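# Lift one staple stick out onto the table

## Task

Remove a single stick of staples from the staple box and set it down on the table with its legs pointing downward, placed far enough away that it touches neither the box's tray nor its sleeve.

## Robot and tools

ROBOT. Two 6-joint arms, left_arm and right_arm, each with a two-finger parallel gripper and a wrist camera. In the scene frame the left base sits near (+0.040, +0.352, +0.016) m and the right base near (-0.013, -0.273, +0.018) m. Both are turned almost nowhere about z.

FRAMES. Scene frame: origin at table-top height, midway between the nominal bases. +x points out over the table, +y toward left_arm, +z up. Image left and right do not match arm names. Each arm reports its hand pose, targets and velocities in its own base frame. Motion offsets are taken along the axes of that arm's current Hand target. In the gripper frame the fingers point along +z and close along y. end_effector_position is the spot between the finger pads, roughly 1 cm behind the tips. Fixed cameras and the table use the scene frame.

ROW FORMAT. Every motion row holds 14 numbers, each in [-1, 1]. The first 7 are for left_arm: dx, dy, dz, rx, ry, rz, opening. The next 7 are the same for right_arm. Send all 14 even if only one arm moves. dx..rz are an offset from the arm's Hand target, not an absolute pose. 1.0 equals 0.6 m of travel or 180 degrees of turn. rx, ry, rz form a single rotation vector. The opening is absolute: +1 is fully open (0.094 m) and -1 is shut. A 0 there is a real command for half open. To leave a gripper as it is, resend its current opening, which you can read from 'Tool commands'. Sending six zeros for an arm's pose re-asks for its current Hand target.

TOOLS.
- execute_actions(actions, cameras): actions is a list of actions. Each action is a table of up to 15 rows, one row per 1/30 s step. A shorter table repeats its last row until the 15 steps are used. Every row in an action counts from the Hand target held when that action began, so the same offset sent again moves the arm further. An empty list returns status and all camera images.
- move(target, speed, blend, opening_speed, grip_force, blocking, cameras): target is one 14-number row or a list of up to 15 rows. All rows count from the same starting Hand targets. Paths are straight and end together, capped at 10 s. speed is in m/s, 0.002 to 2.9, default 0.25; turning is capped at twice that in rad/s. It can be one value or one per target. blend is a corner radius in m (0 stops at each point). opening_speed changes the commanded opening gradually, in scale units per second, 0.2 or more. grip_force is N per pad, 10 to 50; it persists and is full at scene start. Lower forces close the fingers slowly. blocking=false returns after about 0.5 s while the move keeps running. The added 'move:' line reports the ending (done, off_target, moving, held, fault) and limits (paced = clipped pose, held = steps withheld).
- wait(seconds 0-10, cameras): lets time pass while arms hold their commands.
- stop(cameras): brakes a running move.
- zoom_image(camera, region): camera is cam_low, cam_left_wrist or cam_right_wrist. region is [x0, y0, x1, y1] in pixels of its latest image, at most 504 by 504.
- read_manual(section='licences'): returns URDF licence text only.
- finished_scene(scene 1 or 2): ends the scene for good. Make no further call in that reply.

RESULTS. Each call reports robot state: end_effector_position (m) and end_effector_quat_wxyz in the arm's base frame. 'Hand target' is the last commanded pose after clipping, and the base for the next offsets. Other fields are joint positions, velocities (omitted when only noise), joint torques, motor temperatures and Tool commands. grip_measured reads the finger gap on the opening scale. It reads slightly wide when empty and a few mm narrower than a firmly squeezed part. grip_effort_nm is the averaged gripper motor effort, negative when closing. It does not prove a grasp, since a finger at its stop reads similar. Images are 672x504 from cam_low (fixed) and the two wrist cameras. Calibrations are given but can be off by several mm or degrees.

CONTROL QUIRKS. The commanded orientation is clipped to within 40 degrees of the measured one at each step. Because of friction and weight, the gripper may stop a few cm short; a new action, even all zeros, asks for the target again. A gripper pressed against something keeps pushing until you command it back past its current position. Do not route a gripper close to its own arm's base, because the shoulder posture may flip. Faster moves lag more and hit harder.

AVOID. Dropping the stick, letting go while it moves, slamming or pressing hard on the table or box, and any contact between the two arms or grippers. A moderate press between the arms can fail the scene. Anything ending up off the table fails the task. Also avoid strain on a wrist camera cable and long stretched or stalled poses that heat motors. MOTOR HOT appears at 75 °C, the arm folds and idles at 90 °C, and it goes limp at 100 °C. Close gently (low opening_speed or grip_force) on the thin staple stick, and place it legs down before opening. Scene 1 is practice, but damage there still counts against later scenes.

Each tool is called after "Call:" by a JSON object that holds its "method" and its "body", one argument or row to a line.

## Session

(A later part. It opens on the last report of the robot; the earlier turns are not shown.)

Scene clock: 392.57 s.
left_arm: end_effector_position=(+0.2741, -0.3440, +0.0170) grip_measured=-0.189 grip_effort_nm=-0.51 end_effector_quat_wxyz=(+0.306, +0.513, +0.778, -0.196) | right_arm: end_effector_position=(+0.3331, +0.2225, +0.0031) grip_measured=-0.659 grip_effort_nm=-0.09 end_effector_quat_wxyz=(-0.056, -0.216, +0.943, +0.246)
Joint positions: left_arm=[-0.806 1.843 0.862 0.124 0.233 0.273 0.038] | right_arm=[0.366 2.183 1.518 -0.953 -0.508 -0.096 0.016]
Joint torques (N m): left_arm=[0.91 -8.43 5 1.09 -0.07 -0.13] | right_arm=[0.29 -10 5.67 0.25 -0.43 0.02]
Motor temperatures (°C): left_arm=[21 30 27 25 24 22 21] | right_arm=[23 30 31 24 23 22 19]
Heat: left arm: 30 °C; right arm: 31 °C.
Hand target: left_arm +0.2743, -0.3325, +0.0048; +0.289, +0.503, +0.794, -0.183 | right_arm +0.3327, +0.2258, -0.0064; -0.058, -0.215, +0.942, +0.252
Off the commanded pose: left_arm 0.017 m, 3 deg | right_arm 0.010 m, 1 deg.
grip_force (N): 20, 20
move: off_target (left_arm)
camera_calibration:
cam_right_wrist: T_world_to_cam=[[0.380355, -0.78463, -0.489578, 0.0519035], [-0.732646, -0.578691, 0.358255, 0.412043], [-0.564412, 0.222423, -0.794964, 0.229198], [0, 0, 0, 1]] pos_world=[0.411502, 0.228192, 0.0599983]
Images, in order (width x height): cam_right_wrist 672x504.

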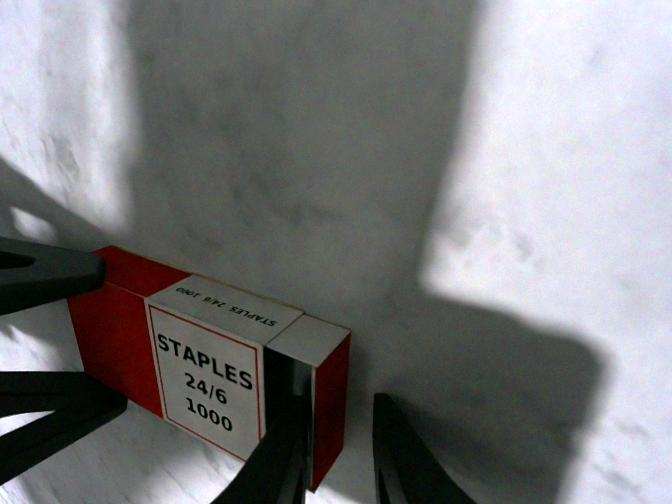

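Call:
{"method": "move", "body": {
  "target": [0,0,0,0,0,0,-0.4,0,0,0,0,0,0,-1],
  "cameras": ["cam_right_wrist"]
}}

Scene clock: 398.83 s.
left_arm: end_effector_position=(+0.2742, -0.3440, +0.0171) grip_measured=-0.189 grip_effort_nm=-0.51 end_effector_quat_wxyz=(+0.306, +0.512, +0.778, -0.196) | right_arm: end_effector_position=(+0.3325, +0.2249, +0.0045) grip_measured=-0.939 grip_effort_nm=-0.45 end_effector_quat_wxyz=(-0.057, -0.213, +0.942, +0.253)
Joint positions: left_arm=[-0.806 1.843 0.862 0.124 0.232 0.272 0.038] | right_arm=[0.366 2.183 1.518 -0.951 -0.523 -0.09 0.003]
Joint torques (N m): left_arm=[1.03 -8.53 4.83 1.09 -0.11 -0.11] | right_arm=[0.28 -10.02 5.64 0.22 -0.29 -0.06]
Heat: left arm: 30 °C; right arm: 31 °C.
Hand target: left_arm +0.2743, -0.3324, +0.0048; +0.289, +0.503, +0.794, -0.183 | right_arm +0.3326, +0.2258, -0.0064; -0.058, -0.215, +0.942, +0.252
Off the commanded pose: left_arm 0.017 m, 3 deg | right_arm 0.011 m, 0 deg.
grip_force (N): 20, 20
move: off_target (left_arm, right_arm)
camera_calibration:
cam_right_wrist: T_world_to_cam=[[0.372392, -0.779883, -0.503097, 0.0562461], [-0.73341, -0.579475, 0.355412, 0.41291], [-0.568713, 0.236624, -0.787766, 0.227585], [0, 0, 0, 1]] pos_world=[0.411317, 0.229285, 0.0608274]
Images, in order (width x height): cam_right_wrist 672x504.

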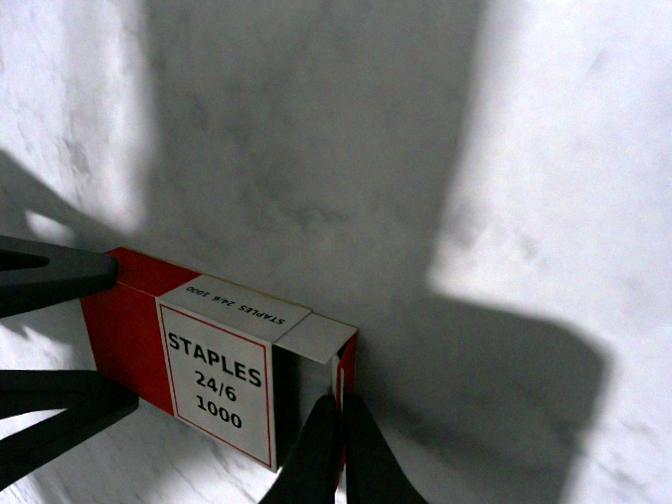

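Call:
{"method": "move", "body": {
  "target": [0.0255,0,-0.0214,0,0,0,-0.4,0,-0.101,-0.0583,0,0,0,-1],
  "speed": 0.05,
  "cameras": ["cam_left_wrist", "cam_right_wrist"]
}}

Scene clock: 415.40 s.
left_arm: end_effector_position=(+0.2745, -0.3314, +0.0167) grip_measured=-0.198 grip_effort_nm=-0.51 end_effector_quat_wxyz=(+0.316, +0.503, +0.780, -0.196) | right_arm: end_effector_position=(+0.3622, +0.1637, +0.0050) grip_measured=-0.952 grip_effort_nm=-0.50 end_effector_quat_wxyz=(-0.048, -0.211, +0.942, +0.256)
Joint positions: left_arm=[-0.784 1.812 0.802 0.172 0.235 0.272 0.038] | right_arm=[0.197 2.23 1.596 -1.057 -0.514 -0.275 0.002]
Joint torques (N m): left_arm=[0.87 -10.11 3.56 0.8 0.05 0.04] | right_arm=[0.12 -9.01 8.09 -0.21 -0.21 -0.16]
Heat: left arm: 30 °C; right arm: 30 °C.
Hand target: left_arm +0.2657, -0.3144, +0.0048; +0.289, +0.503, +0.794, -0.183 | right_arm +0.3629, +0.1628, -0.0065; -0.059, -0.215, +0.942, +0.252
Off the commanded pose: left_arm 0.023 m, 4 deg | right_arm 0.011 m, 1 deg.
grip_force (N): 20, 20
move: off_target (left_arm, right_arm)
camera_calibration:
cam_left_wrist: T_world_to_cam=[[-0.910336, -0.413475, -0.0180807, 0.112785], [-0.386472, 0.864892, -0.320314, 0.43817], [0.14808, -0.284606, -0.947139, -0.0283376], [0, 0, 0, 1]] pos_world=[0.276209, -0.340401, 0.115552]
cam_right_wrist: T_world_to_cam=[[0.374455, -0.778456, -0.503775, -0.00318672], [-0.743447, -0.576742, 0.338607, 0.402361], [-0.554139, 0.247737, -0.794705, 0.252256], [0, 0, 0, 1]] pos_world=[0.440112, 0.167085, 0.0626211]
Images, in order (width x height): cam_left_wrist 672x504, cam_right_wrist 672x504.

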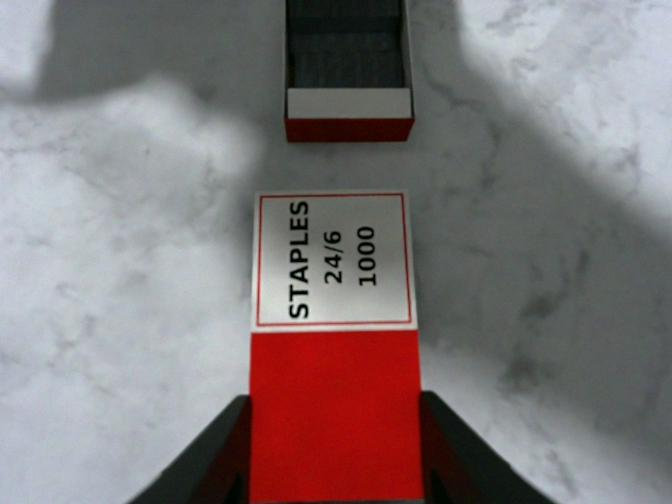

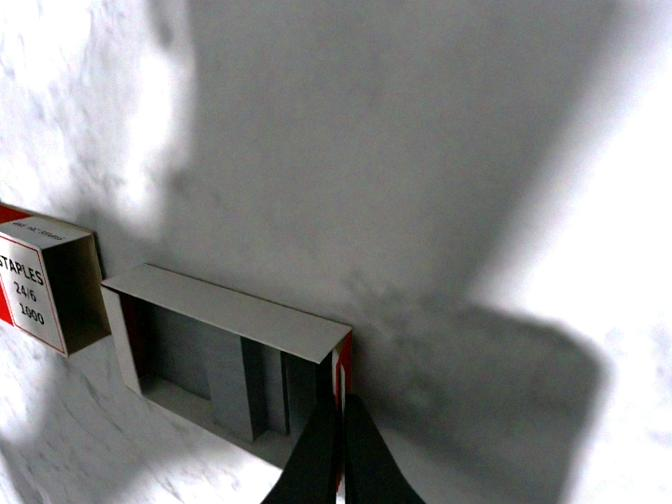

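Call:
{"method": "move", "body": {
  "target": [
    [0,0,0,0,0,0,0.2,0,0,0,0,0,0,-0.8],
    [0,0,-0.1,0,0,0,0.2,0,0.0458,-0.0794,0,0,0,-0.8],
    [0.0164,0,-0.288,0,0,0,0.2,0,0.0818,-0.0586,0.1667,0,0,-0.8]
  ],
  "speed": [0.2,0.12,0.22],
  "blend": [0,0.02,0],
  "cameras": ["all"]
}}

Scene clock: 450.77 s.
left_arm: end_effector_position=(+0.2114, -0.2039, +0.1150) grip_measured=+0.198 grip_effort_nm=0.06 end_effector_quat_wxyz=(+0.271, +0.500, +0.803, -0.177) | right_arm: end_effector_position=(+0.3455, +0.1842, +0.0369) grip_measured=-0.801 grip_effort_nm=0.05 end_effector_quat_wxyz=(-0.029, -0.227, +0.974, -0.004)
Joint positions: left_arm=[-0.567 1.13 0.726 -0.588 0.336 0.445 0.056] | right_arm=[0.484 2.131 1.671 -1.169 -0.008 0.026 0.009]
Joint torques (N m): left_arm=[0.8 -4.64 9.65 1.04 0.4 0.11] | right_arm=[-0.09 -14.76 5.86 0.18 0.09 0.07]
Heat: left arm: 28 °C; right arm: 31 °C.
Hand target: left_arm +0.2151, -0.2073, +0.1310; +0.289, +0.503, +0.793, -0.183 | right_arm +0.3523, +0.1854, +0.0487; -0.001, -0.223, +0.975, -0.001
Off the commanded pose: left_arm 0.017 m, 2 deg | right_arm 0.013 m, 3 deg.
grip_force (N): 20, 20
move: off_target (left_arm, right_arm)
camera_calibration:
cam_left_wrist: T_world_to_cam=[[-0.900709, -0.434348, 0.00804192, 0.100552], [-0.425164, 0.877562, -0.221633, 0.334439], [0.0892086, -0.203046, -0.975097, 0.142755], [0, 0, 0, 1]] pos_world=[0.220025, -0.22083, 0.212514]
cam_right_wrist: T_world_to_cam=[[0.442651, -0.896654, -0.00850279, 0.0150167], [-0.792314, -0.395546, 0.464524, 0.369775], [-0.41988, -0.198885, -0.88552, 0.302582], [0, 0, 0, 1]] pos_world=[0.413379, 0.219907, 0.0963009]

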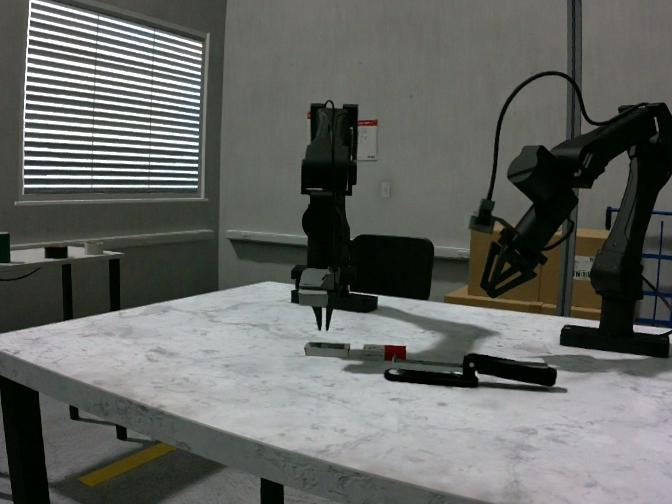

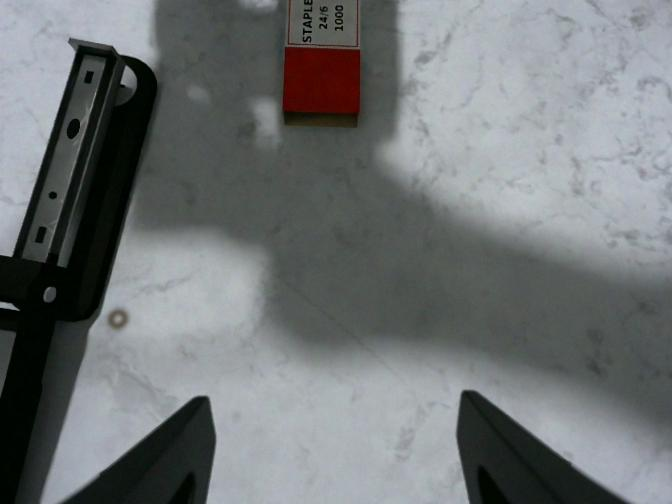

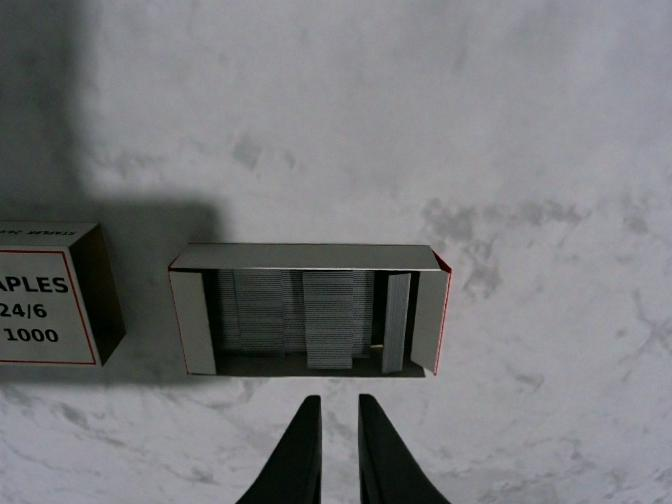

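Call:
{"method": "zoom_image", "body": {
  "camera": "cam_right_wrist",
  "region": [160, 220, 460, 420]
}}

Scaled by 1.680 from the camera's 672x504 image, which has a finer 960x720 frame.

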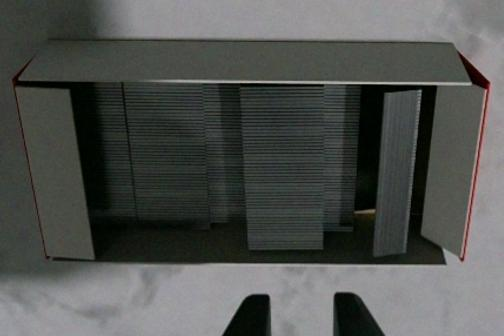

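Call:
{"method": "move", "body": {
  "target": [0,0,0,0,0,0,0.2,0.0033,0.0083,0.0612,0,0,0,-0.63],
  "speed": 0.08,
  "cameras": ["cam_right_wrist"]
}}

Scene clock: 480.23 s.
left_arm: end_effector_position=(+0.2112, -0.2039, +0.1149) grip_measured=+0.198 grip_effort_nm=0.06 end_effector_quat_wxyz=(+0.271, +0.500, +0.803, -0.177) | right_arm: end_effector_position=(+0.3447, +0.1862, +0.0111) grip_measured=-0.631 grip_effort_nm=0.05 end_effector_quat_wxyz=(-0.015, -0.224, +0.975, -0.001)
Joint positions: left_arm=[-0.567 1.13 0.726 -0.588 0.336 0.445 0.056] | right_arm=[0.49 2.131 1.566 -1.035 -0.006 0.039 0.017]
Joint torques (N m): left_arm=[0.58 -4.59 9.77 1.01 0.38 0.11] | right_arm=[0.51 -12.18 5.86 0.23 0.07 0.07]
Motor temperatures (°C): left_arm=[21 28 31 24 24 22 21] | right_arm=[23 36 30 24 23 22 19]
Heat: left arm: 31 °C; right arm: 36 °C.
Hand target: left_arm +0.2151, -0.2072, +0.1309; +0.289, +0.503, +0.794, -0.183 | right_arm +0.3482, +0.1889, +0.0119; -0.001, -0.223, +0.975, -0.001
Off the commanded pose: left_arm 0.017 m, 2 deg | right_arm 0.005 m, 2 deg.
grip_force (N): 20, 20
move: off_target (left_arm)
camera_calibration:
cam_right_wrist: T_world_to_cam=[[0.43712, -0.899373, -0.00731036, 0.019298], [-0.807004, -0.395789, 0.438286, 0.387288], [-0.397076, -0.185684, -0.898806, 0.269677], [0, 0, 0, 1]] pos_world=[0.41119, 0.220715, 0.0727858]
Images, in order (width x height): cam_right_wrist 672x504.

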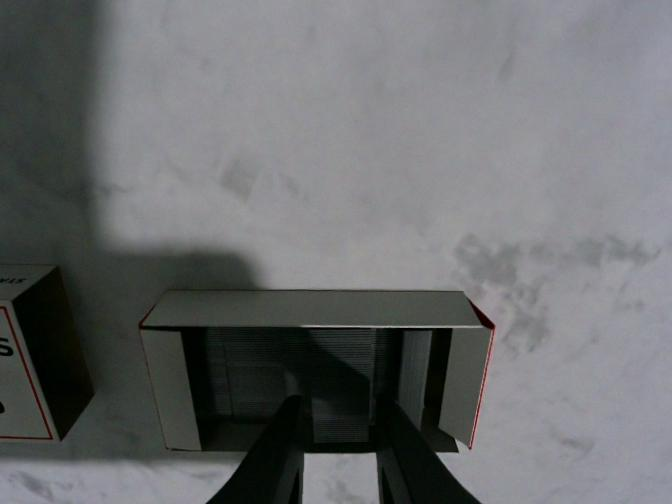

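Call:
{"method": "zoom_image", "body": {
  "camera": "cam_right_wrist",
  "region": [180, 300, 480, 500]
}}

Scaled by 1.680 from the camera's 672x504 image, which has a finer 960x720 frame.

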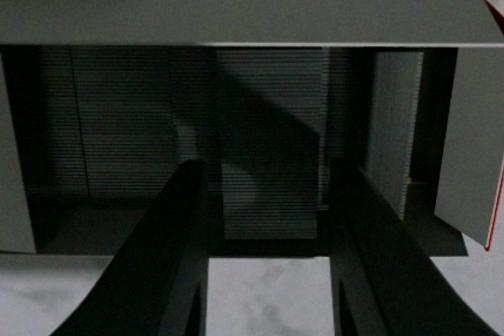

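Call:
{"method": "move", "body": {
  "target": [0,0,0,0,0,0,0.2,-0.002,0,0.0142,0,0,0,-0.63],
  "speed": 0.05,
  "cameras": ["cam_right_wrist"]
}}

Scene clock: 492.10 s.
left_arm: end_effector_position=(+0.2112, -0.2039, +0.1149) grip_measured=+0.198 grip_effort_nm=0.06 end_effector_quat_wxyz=(+0.271, +0.500, +0.803, -0.177) | right_arm: end_effector_position=(+0.3473, +0.1875, +0.0082) grip_measured=-0.631 grip_effort_nm=0.05 end_effector_quat_wxyz=(-0.008, -0.224, +0.975, +0.001)
Joint positions: left_arm=[-0.567 1.13 0.726 -0.588 0.336 0.445 0.056] | right_arm=[0.49 2.131 1.554 -1.008 -0.006 0.039 0.017]
Joint torques (N m): left_arm=[0.62 -4.7 9.7 1.04 0.42 0.07] | right_arm=[0.5 -11 5.86 0.27 0.08 0.07]
Heat: left arm: 31 °C; right arm: 35 °C.
Hand target: left_arm +0.2151, -0.2072, +0.1309; +0.289, +0.503, +0.794, -0.183 | right_arm +0.3494, +0.1895, +0.0034; -0.001, -0.223, +0.975, -0.001
Off the commanded pose: left_arm 0.017 m, 2 deg | right_arm 0.006 m, 1 deg.
grip_force (N): 20, 20
move: off_target (left_arm)
camera_calibration:
cam_right_wrist: T_world_to_cam=[[0.437246, -0.899308, -0.00783935, 0.0193221], [-0.812789, -0.398882, 0.42458, 0.393854], [-0.384955, -0.179274, -0.905356, 0.262937], [0, 0, 0, 1]] pos_world=[0.41289, 0.221615, 0.0709804]
Images, in order (width x height): cam_right_wrist 672x504.

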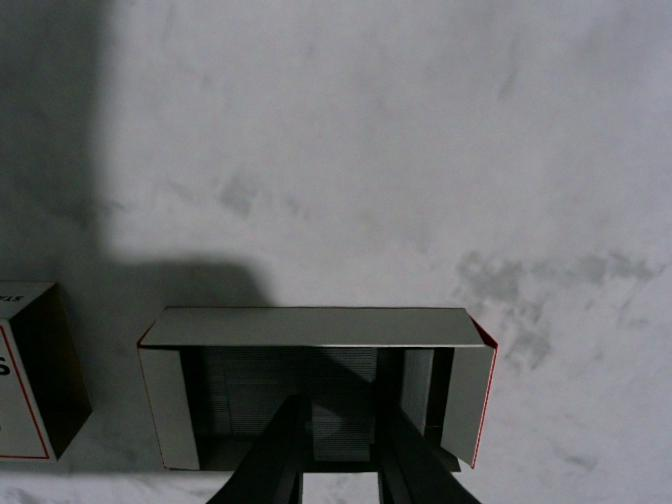

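Call:
{"method": "move", "body": {
  "target": [0,0,0,0,0,0,0.2,0,0,0.0117,0,0,0,-0.63],
  "speed": 0.05,
  "cameras": ["cam_right_wrist"]
}}

Scene clock: 497.27 s.
left_arm: end_effector_position=(+0.2112, -0.2039, +0.1149) grip_measured=+0.198 grip_effort_nm=0.06 end_effector_quat_wxyz=(+0.271, +0.500, +0.803, -0.177) | right_arm: end_effector_position=(+0.3475, +0.1876, +0.0048) grip_measured=-0.631 grip_effort_nm=0.05 end_effector_quat_wxyz=(-0.005, -0.224, +0.975, +0.002)
Joint positions: left_arm=[-0.567 1.13 0.726 -0.588 0.336 0.445 0.056] | right_arm=[0.49 2.131 1.539 -0.987 -0.006 0.039 0.017]
Joint torques (N m): left_arm=[1.03 -4.56 9.66 0.99 0.42 0.12] | right_arm=[0.51 -10.3 5.76 0.32 0.08 0.07]
Heat: left arm: 31 °C; right arm: 35 °C.
Hand target: left_arm +0.2151, -0.2072, +0.1309; +0.289, +0.503, +0.794, -0.183 | right_arm +0.3492, +0.1894, -0.0037; -0.001, -0.223, +0.975, -0.001
Off the commanded pose: left_arm 0.017 m, 2 deg | right_arm 0.009 m, 1 deg.
grip_force (N): 20, 20
move: off_target (left_arm)
camera_calibration:
cam_right_wrist: T_world_to_cam=[[0.43731, -0.899275, -0.00806623, 0.0193243], [-0.815045, -0.400108, 0.419065, 0.396625], [-0.380082, -0.176687, -0.90792, 0.257769], [0, 0, 0, 1]] pos_world=[0.41279, 0.221615, 0.0679782]
Images, in order (width x height): cam_right_wrist 672x504.

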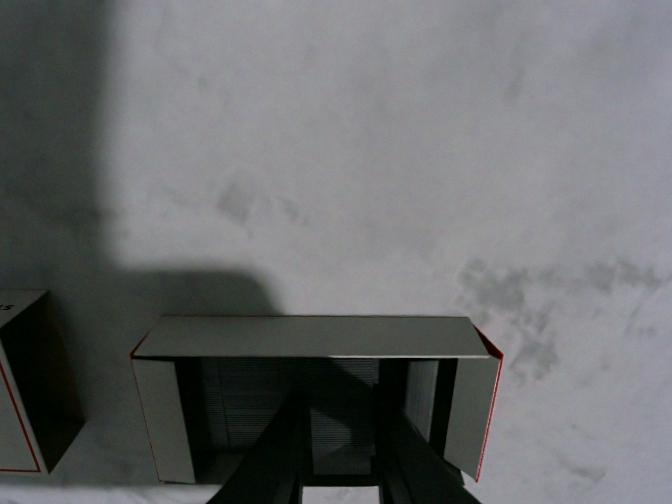

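Call:
{"method": "move", "body": {
  "target": [0,0,0,0,0,0,0.2,0,0,-0.006,0,0,0,-0.85],
  "opening_speed": 0.3,
  "cameras": ["cam_right_wrist"]
}}

Scene clock: 501.20 s.
left_arm: end_effector_position=(+0.2112, -0.2039, +0.1149) grip_measured=+0.198 grip_effort_nm=0.06 end_effector_quat_wxyz=(+0.271, +0.500, +0.803, -0.177) | right_arm: end_effector_position=(+0.3478, +0.1878, +0.0048) grip_measured=-0.718 grip_effort_nm=-0.50 end_effector_quat_wxyz=(-0.004, -0.224, +0.975, +0.002)
Joint positions: left_arm=[-0.567 1.13 0.726 -0.588 0.336 0.445 0.056] | right_arm=[0.49 2.131 1.539 -0.986 -0.006 0.039 0.013]
Joint torques (N m): left_arm=[0.77 -4.55 9.76 1 0.42 0.09] | right_arm=[0.51 -10.67 6.39 0.2 0.08 0.07]
Heat: left arm: 31 °C; right arm: 34 °C.
Hand target: left_arm +0.2151, -0.2072, +0.1309; +0.289, +0.503, +0.794, -0.183 | right_arm +0.3492, +0.1894, -0.0001; -0.001, -0.223, +0.975, -0.001
Off the commanded pose: left_arm 0.017 m, 2 deg | right_arm 0.005 m, 1 deg.
grip_force (N): 20, 20
move: off_target (left_arm)
camera_calibration:
cam_right_wrist: T_world_to_cam=[[0.437339, -0.89926, -0.00813891, 0.0193168], [-0.815452, -0.400365, 0.418026, 0.397082], [-0.379173, -0.176183, -0.908398, 0.257499], [0, 0, 0, 1]] pos_world=[0.41299, 0.221715, 0.0680779]
Images, in order (width x height): cam_right_wrist 672x504.

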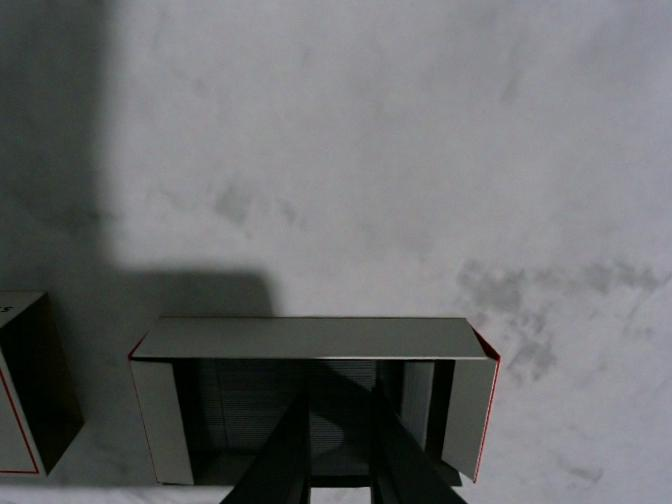

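Call:
{"method": "move", "body": {
  "target": [
    [0,0,0,0,0,0,0.2,-0.018,0,-0.05,0,0,0,-0.85],
    [0,0,0,0,0,0,0.2,-0.01,0,-0.13,0,0,0,-0.85],
    [0,0,0,0,0,0,0.2,0.19,-0.2233,-0.13,0,0,0,-0.85]
  ],
  "speed": [0.07,0.12,0.22],
  "blend": [0.01,0.015,0],
  "cameras": ["all"]
}}

Scene clock: 521.77 s.
left_arm: end_effector_position=(+0.2112, -0.2039, +0.1149) grip_measured=+0.198 grip_effort_nm=0.06 end_effector_quat_wxyz=(+0.271, +0.500, +0.803, -0.177) | right_arm: end_effector_position=(+0.3002, +0.0172, +0.0727) grip_measured=-0.718 grip_effort_nm=-0.51 end_effector_quat_wxyz=(-0.025, -0.218, +0.976, +0.000)
Joint positions: left_arm=[-0.567 1.13 0.726 -0.588 0.336 0.445 0.056] | right_arm=[0.059 1.751 1.289 -1.159 0.009 -0.38 0.013]
Joint torques (N m): left_arm=[0.73 -4.68 9.52 0.98 0.41 0.08] | right_arm=[0.25 -10.66 5.97 0.2 -0.06 -0.11]
Heat: left arm: 32 °C; right arm: 33 °C.
Hand target: left_arm +0.2151, -0.2072, +0.1309; +0.289, +0.503, +0.794, -0.183 | right_arm +0.3048, +0.0194, +0.0783; -0.001, -0.223, +0.975, -0.001
Off the commanded pose: left_arm 0.017 m, 2 deg | right_arm 0.008 m, 3 deg.
grip_force (N): 20, 20
move: off_target (left_arm, right_arm)
camera_calibration:
cam_left_wrist: T_world_to_cam=[[-0.900807, -0.43414, 0.00827237, 0.100482], [-0.42506, 0.877755, -0.221065, 0.334274], [0.0887119, -0.202653, -0.975224, 0.142889], [0, 0, 0, 1]] pos_world=[0.219925, -0.220831, 0.212414]
cam_right_wrist: T_world_to_cam=[[0.426218, -0.904533, -0.0125903, -0.109016], [-0.80269, -0.384574, 0.455841, 0.254684], [-0.417166, -0.184181, -0.889972, 0.281215], [0, 0, 0, 1]] pos_world=[0.36821, 0.0511306, 0.132805]

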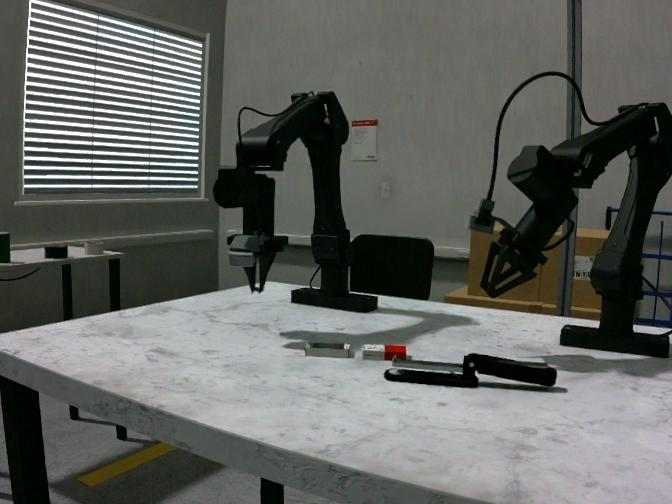

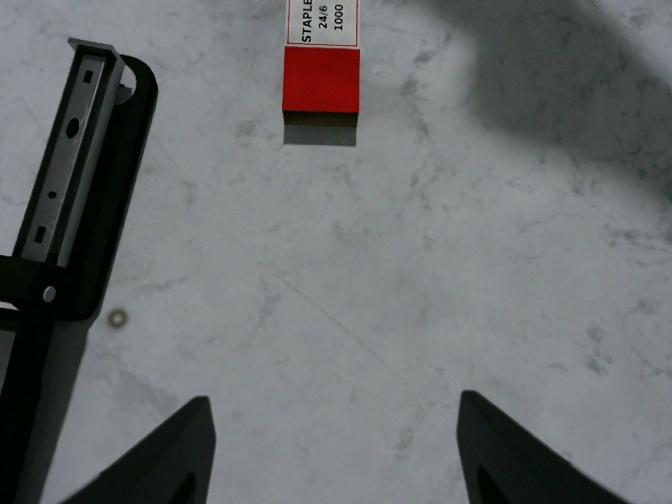

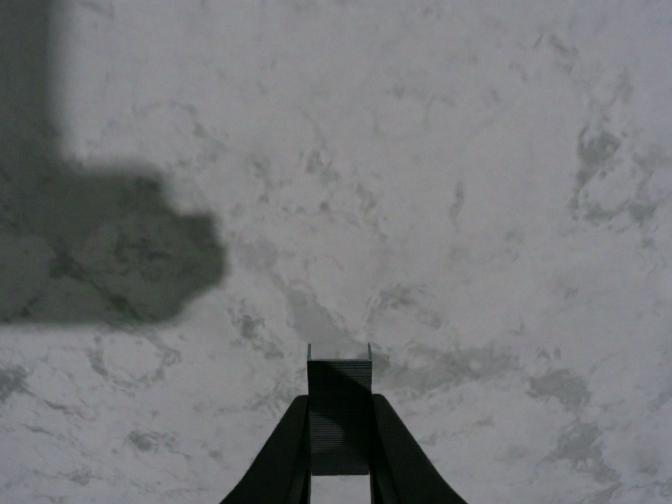

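Call:
{"method": "move", "body": {
  "target": [
    [0,0,0,0,0,0,0.2,0,0,0.1083,0,0,0,-0.85],
    [0,0,0,0,0,0,0.2,0,0,0.1438,0,0,0,-0.85]
  ],
  "speed": [0.15,0.035],
  "blend": [0.005,0],
  "cameras": ["cam_right_wrist"]
}}

Scene clock: 531.40 s.
left_arm: end_effector_position=(+0.2112, -0.2039, +0.1149) grip_measured=+0.198 grip_effort_nm=0.06 end_effector_quat_wxyz=(+0.271, +0.500, +0.803, -0.177) | right_arm: end_effector_position=(+0.3042, +0.0174, +0.0012) grip_measured=-0.718 grip_effort_nm=-0.50 end_effector_quat_wxyz=(+0.001, -0.218, +0.976, -0.005)
Joint positions: left_arm=[-0.567 1.13 0.726 -0.588 0.336 0.445 0.056] | right_arm=[0.059 1.814 1.064 -0.817 0.009 -0.381 0.013]
Joint torques (N m): left_arm=[0.85 -4.6 9.63 1.08 0.46 0.12] | right_arm=[0.18 -6.48 5.63 0.3 -0.07 -0.11]
Heat: left arm: 32 °C; right arm: 32 °C.
Hand target: left_arm +0.2151, -0.2072, +0.1309; +0.289, +0.503, +0.794, -0.183 | right_arm +0.3047, +0.0192, -0.0080; -0.001, -0.223, +0.975, -0.001
Off the commanded pose: left_arm 0.017 m, 2 deg | right_arm 0.009 m, 1 deg.
grip_force (N): 20, 20
move: off_target (left_arm)
camera_calibration:
cam_right_wrist: T_world_to_cam=[[0.427738, -0.903872, 0.00740321, -0.111883], [-0.825352, -0.387214, 0.410925, 0.297628], [-0.368557, -0.181878, -0.911639, 0.204594], [0, 0, 0, 1]] pos_world=[0.368909, 0.0513287, 0.0650417]
Images, in order (width x height): cam_right_wrist 672x504.

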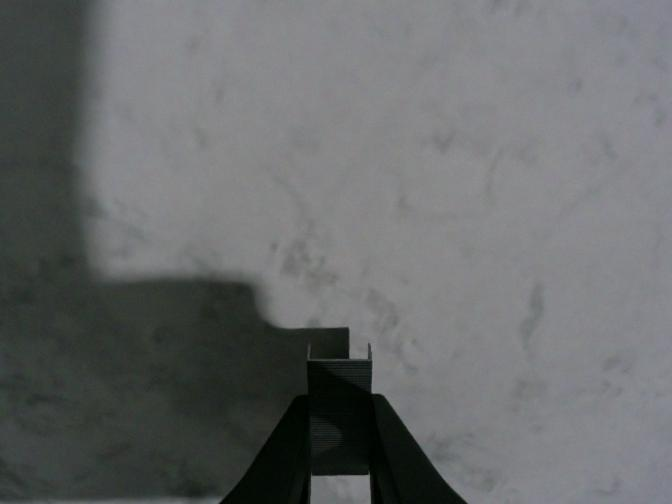

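Call:
{"method": "move", "body": {
  "target": [0,0,0,0,0,0,0.2,0,0,0.01,0,0,0,-0.85],
  "speed": 0.03,
  "cameras": ["cam_right_wrist"]
}}

Scene clock: 536.17 s.
left_arm: end_effector_position=(+0.2112, -0.2039, +0.1149) grip_measured=+0.198 grip_effort_nm=0.06 end_effector_quat_wxyz=(+0.271, +0.500, +0.803, -0.177) | right_arm: end_effector_position=(+0.3042, +0.0174, -0.0041) grip_measured=-0.718 grip_effort_nm=-0.50 end_effector_quat_wxyz=(+0.001, -0.218, +0.976, -0.005)
Joint positions: left_arm=[-0.567 1.13 0.726 -0.588 0.336 0.445 0.056] | right_arm=[0.059 1.825 1.054 -0.796 0.009 -0.381 0.013]
Joint torques (N m): left_arm=[0.5 -4.59 9.47 1.06 0.43 0.08] | right_arm=[0.18 -6.39 5.48 0.34 -0.07 -0.11]
Motor temperatures (°C): left_arm=[21 26 32 24 24 22 21] | right_arm=[23 31 30 24 22 22 19]
Heat: left arm: 32 °C; right arm: 31 °C.
Hand target: left_arm +0.2151, -0.2072, +0.1309; +0.289, +0.503, +0.794, -0.183 | right_arm +0.3047, +0.0192, -0.0140; -0.001, -0.223, +0.975, -0.001
Off the commanded pose: left_arm 0.017 m, 2 deg | right_arm 0.010 m, 1 deg.
grip_force (N): 20, 20
move: off_target (left_arm)
camera_calibration:
cam_right_wrist: T_world_to_cam=[[0.427763, -0.903862, 0.00725166, -0.111845], [-0.825193, -0.387233, 0.411226, 0.29973], [-0.368884, -0.181891, -0.911505, 0.199876], [0, 0, 0, 1]] pos_world=[0.368909, 0.0513287, 0.0597422]
Images, in order (width x height): cam_right_wrist 672x504.

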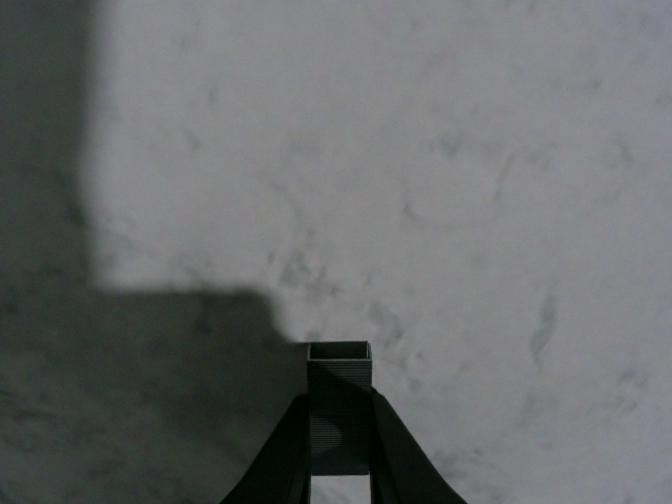

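Call:
{"method": "move", "body": {
  "target": [0,0,0,0,0,0,0.2,0,0,0.0083,0,0,0,-0.85],
  "speed": 0.03,
  "cameras": ["cam_right_wrist"]
}}

Scene clock: 541.70 s.
left_arm: end_effector_position=(+0.2112, -0.2039, +0.1149) grip_measured=+0.198 grip_effort_nm=0.06 end_effector_quat_wxyz=(+0.271, +0.500, +0.803, -0.177) | right_arm: end_effector_position=(+0.3054, +0.0175, -0.0043) grip_measured=-0.718 grip_effort_nm=-0.51 end_effector_quat_wxyz=(+0.004, -0.218, +0.976, -0.005)
Joint positions: left_arm=[-0.567 1.13 0.726 -0.588 0.336 0.445 0.056] | right_arm=[0.059 1.825 1.053 -0.79 0.009 -0.381 0.013]
Joint torques (N m): left_arm=[0.91 -4.45 9.69 0.98 0.42 0.09] | right_arm=[0.18 -5.72 4.78 0.47 -0.07 -0.11]
Heat: left arm: 32 °C; right arm: 31 °C.
Hand target: left_arm +0.2151, -0.2072, +0.1309; +0.289, +0.503, +0.794, -0.183 | right_arm +0.3048, +0.0192, -0.0190; -0.001, -0.223, +0.975, -0.001
Off the commanded pose: left_arm 0.017 m, 2 deg | right_arm 0.015 m, 1 deg.
grip_force (N): 20, 20
move: off_target (left_arm, right_arm)
camera_calibration:
cam_right_wrist: T_world_to_cam=[[0.427692, -0.903877, 0.00926523, -0.112324], [-0.827399, -0.387335, 0.406672, 0.301528], [-0.363993, -0.181596, -0.913527, 0.198591], [0, 0, 0, 1]] pos_world=[0.369809, 0.0513287, 0.0598358]
Images, in order (width x height): cam_right_wrist 672x504.

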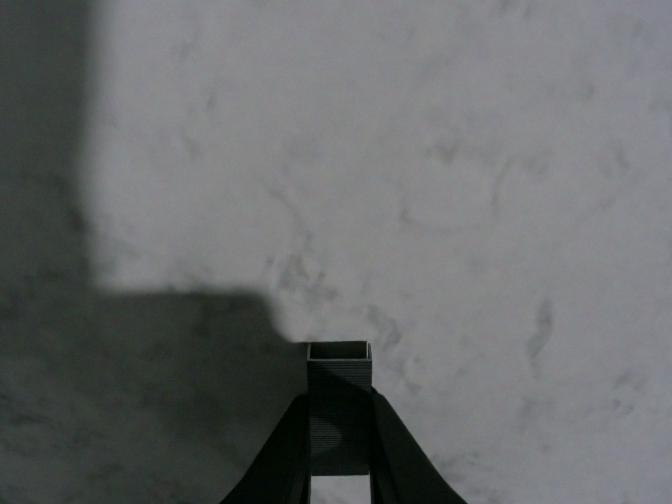

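Call:
{"method": "move", "body": {
  "target": [
    [0,0,0,0,0,0,0.2,0,0,-0.0083,0,0,0,-0.85],
    [0,0,0,0,0,0,0.2,0,0,-0.0083,0,0,0,-0.5],
    [0,0,0,0,0,0,0.2,0,0,-0.13,0,0,0,-0.5]
  ],
  "speed": [0.05,0.05,0.07],
  "opening_speed": 0.4,
  "cameras": ["all"]
}}

Scene clock: 552.43 s.
left_arm: end_effector_position=(+0.2112, -0.2039, +0.1149) grip_measured=+0.198 grip_effort_nm=0.06 end_effector_quat_wxyz=(+0.271, +0.500, +0.803, -0.177) | right_arm: end_effector_position=(+0.2975, +0.0170, +0.0463) grip_measured=-0.501 grip_effort_nm=0.05 end_effector_quat_wxyz=(-0.023, -0.219, +0.976, +0.000)
Joint positions: left_arm=[-0.567 1.13 0.726 -0.588 0.336 0.445 0.056] | right_arm=[0.059 1.765 1.197 -1.049 0.009 -0.382 0.023]
Joint torques (N m): left_arm=[0.58 -4.64 9.57 1.02 0.35 0.1] | right_arm=[0.23 -10.47 8.5 -0.08 -0.06 -0.1]
Heat: left arm: 32 °C; right arm: 30 °C.
Hand target: left_arm +0.2151, -0.2072, +0.1309; +0.289, +0.503, +0.794, -0.183 | right_arm +0.3048, +0.0193, +0.0590; -0.001, -0.223, +0.975, -0.001
Off the commanded pose: left_arm 0.017 m, 2 deg | right_arm 0.015 m, 3 deg.
grip_force (N): 20, 20
move: off_target (left_arm, right_arm)
camera_calibration:
cam_left_wrist: T_world_to_cam=[[-0.900807, -0.43414, 0.00827237, 0.100482], [-0.42506, 0.877755, -0.221065, 0.334274], [0.0887119, -0.202653, -0.975224, 0.142889], [0, 0, 0, 1]] pos_world=[0.219925, -0.220831, 0.212414]
cam_right_wrist: T_world_to_cam=[[0.427969, -0.903721, -0.0114193, -0.108916], [-0.803502, -0.386233, 0.452999, 0.264936], [-0.413796, -0.184694, -0.891438, 0.255723], [0, 0, 0, 1]] pos_world=[0.365307, 0.0511281, 0.106702]

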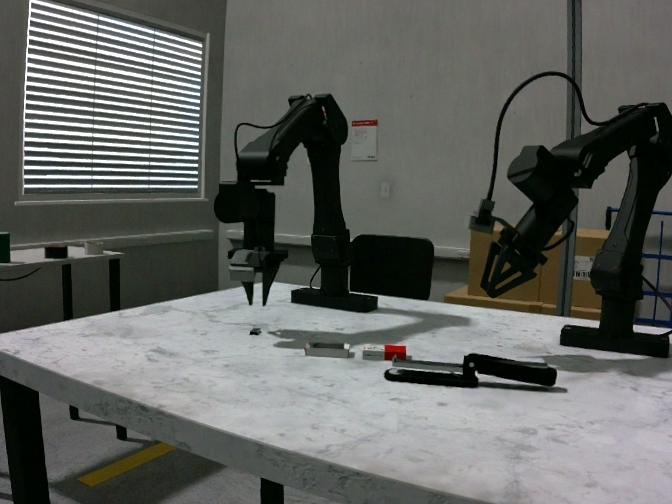

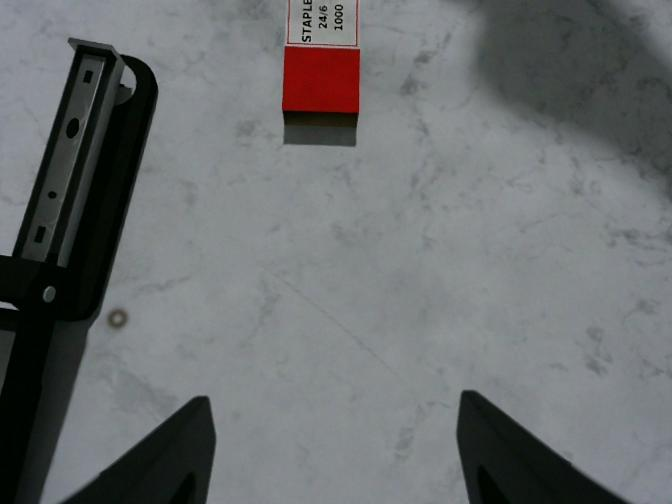

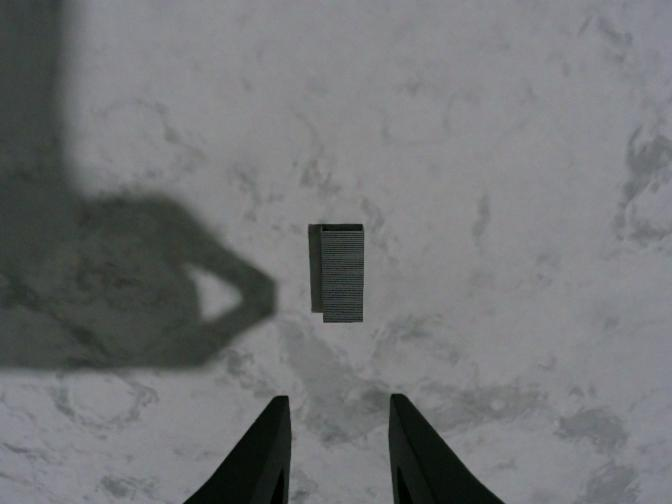

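Call:
{"method": "finished_scene", "body": {
  "scene": 2
}}

The scene is finished: the task was done.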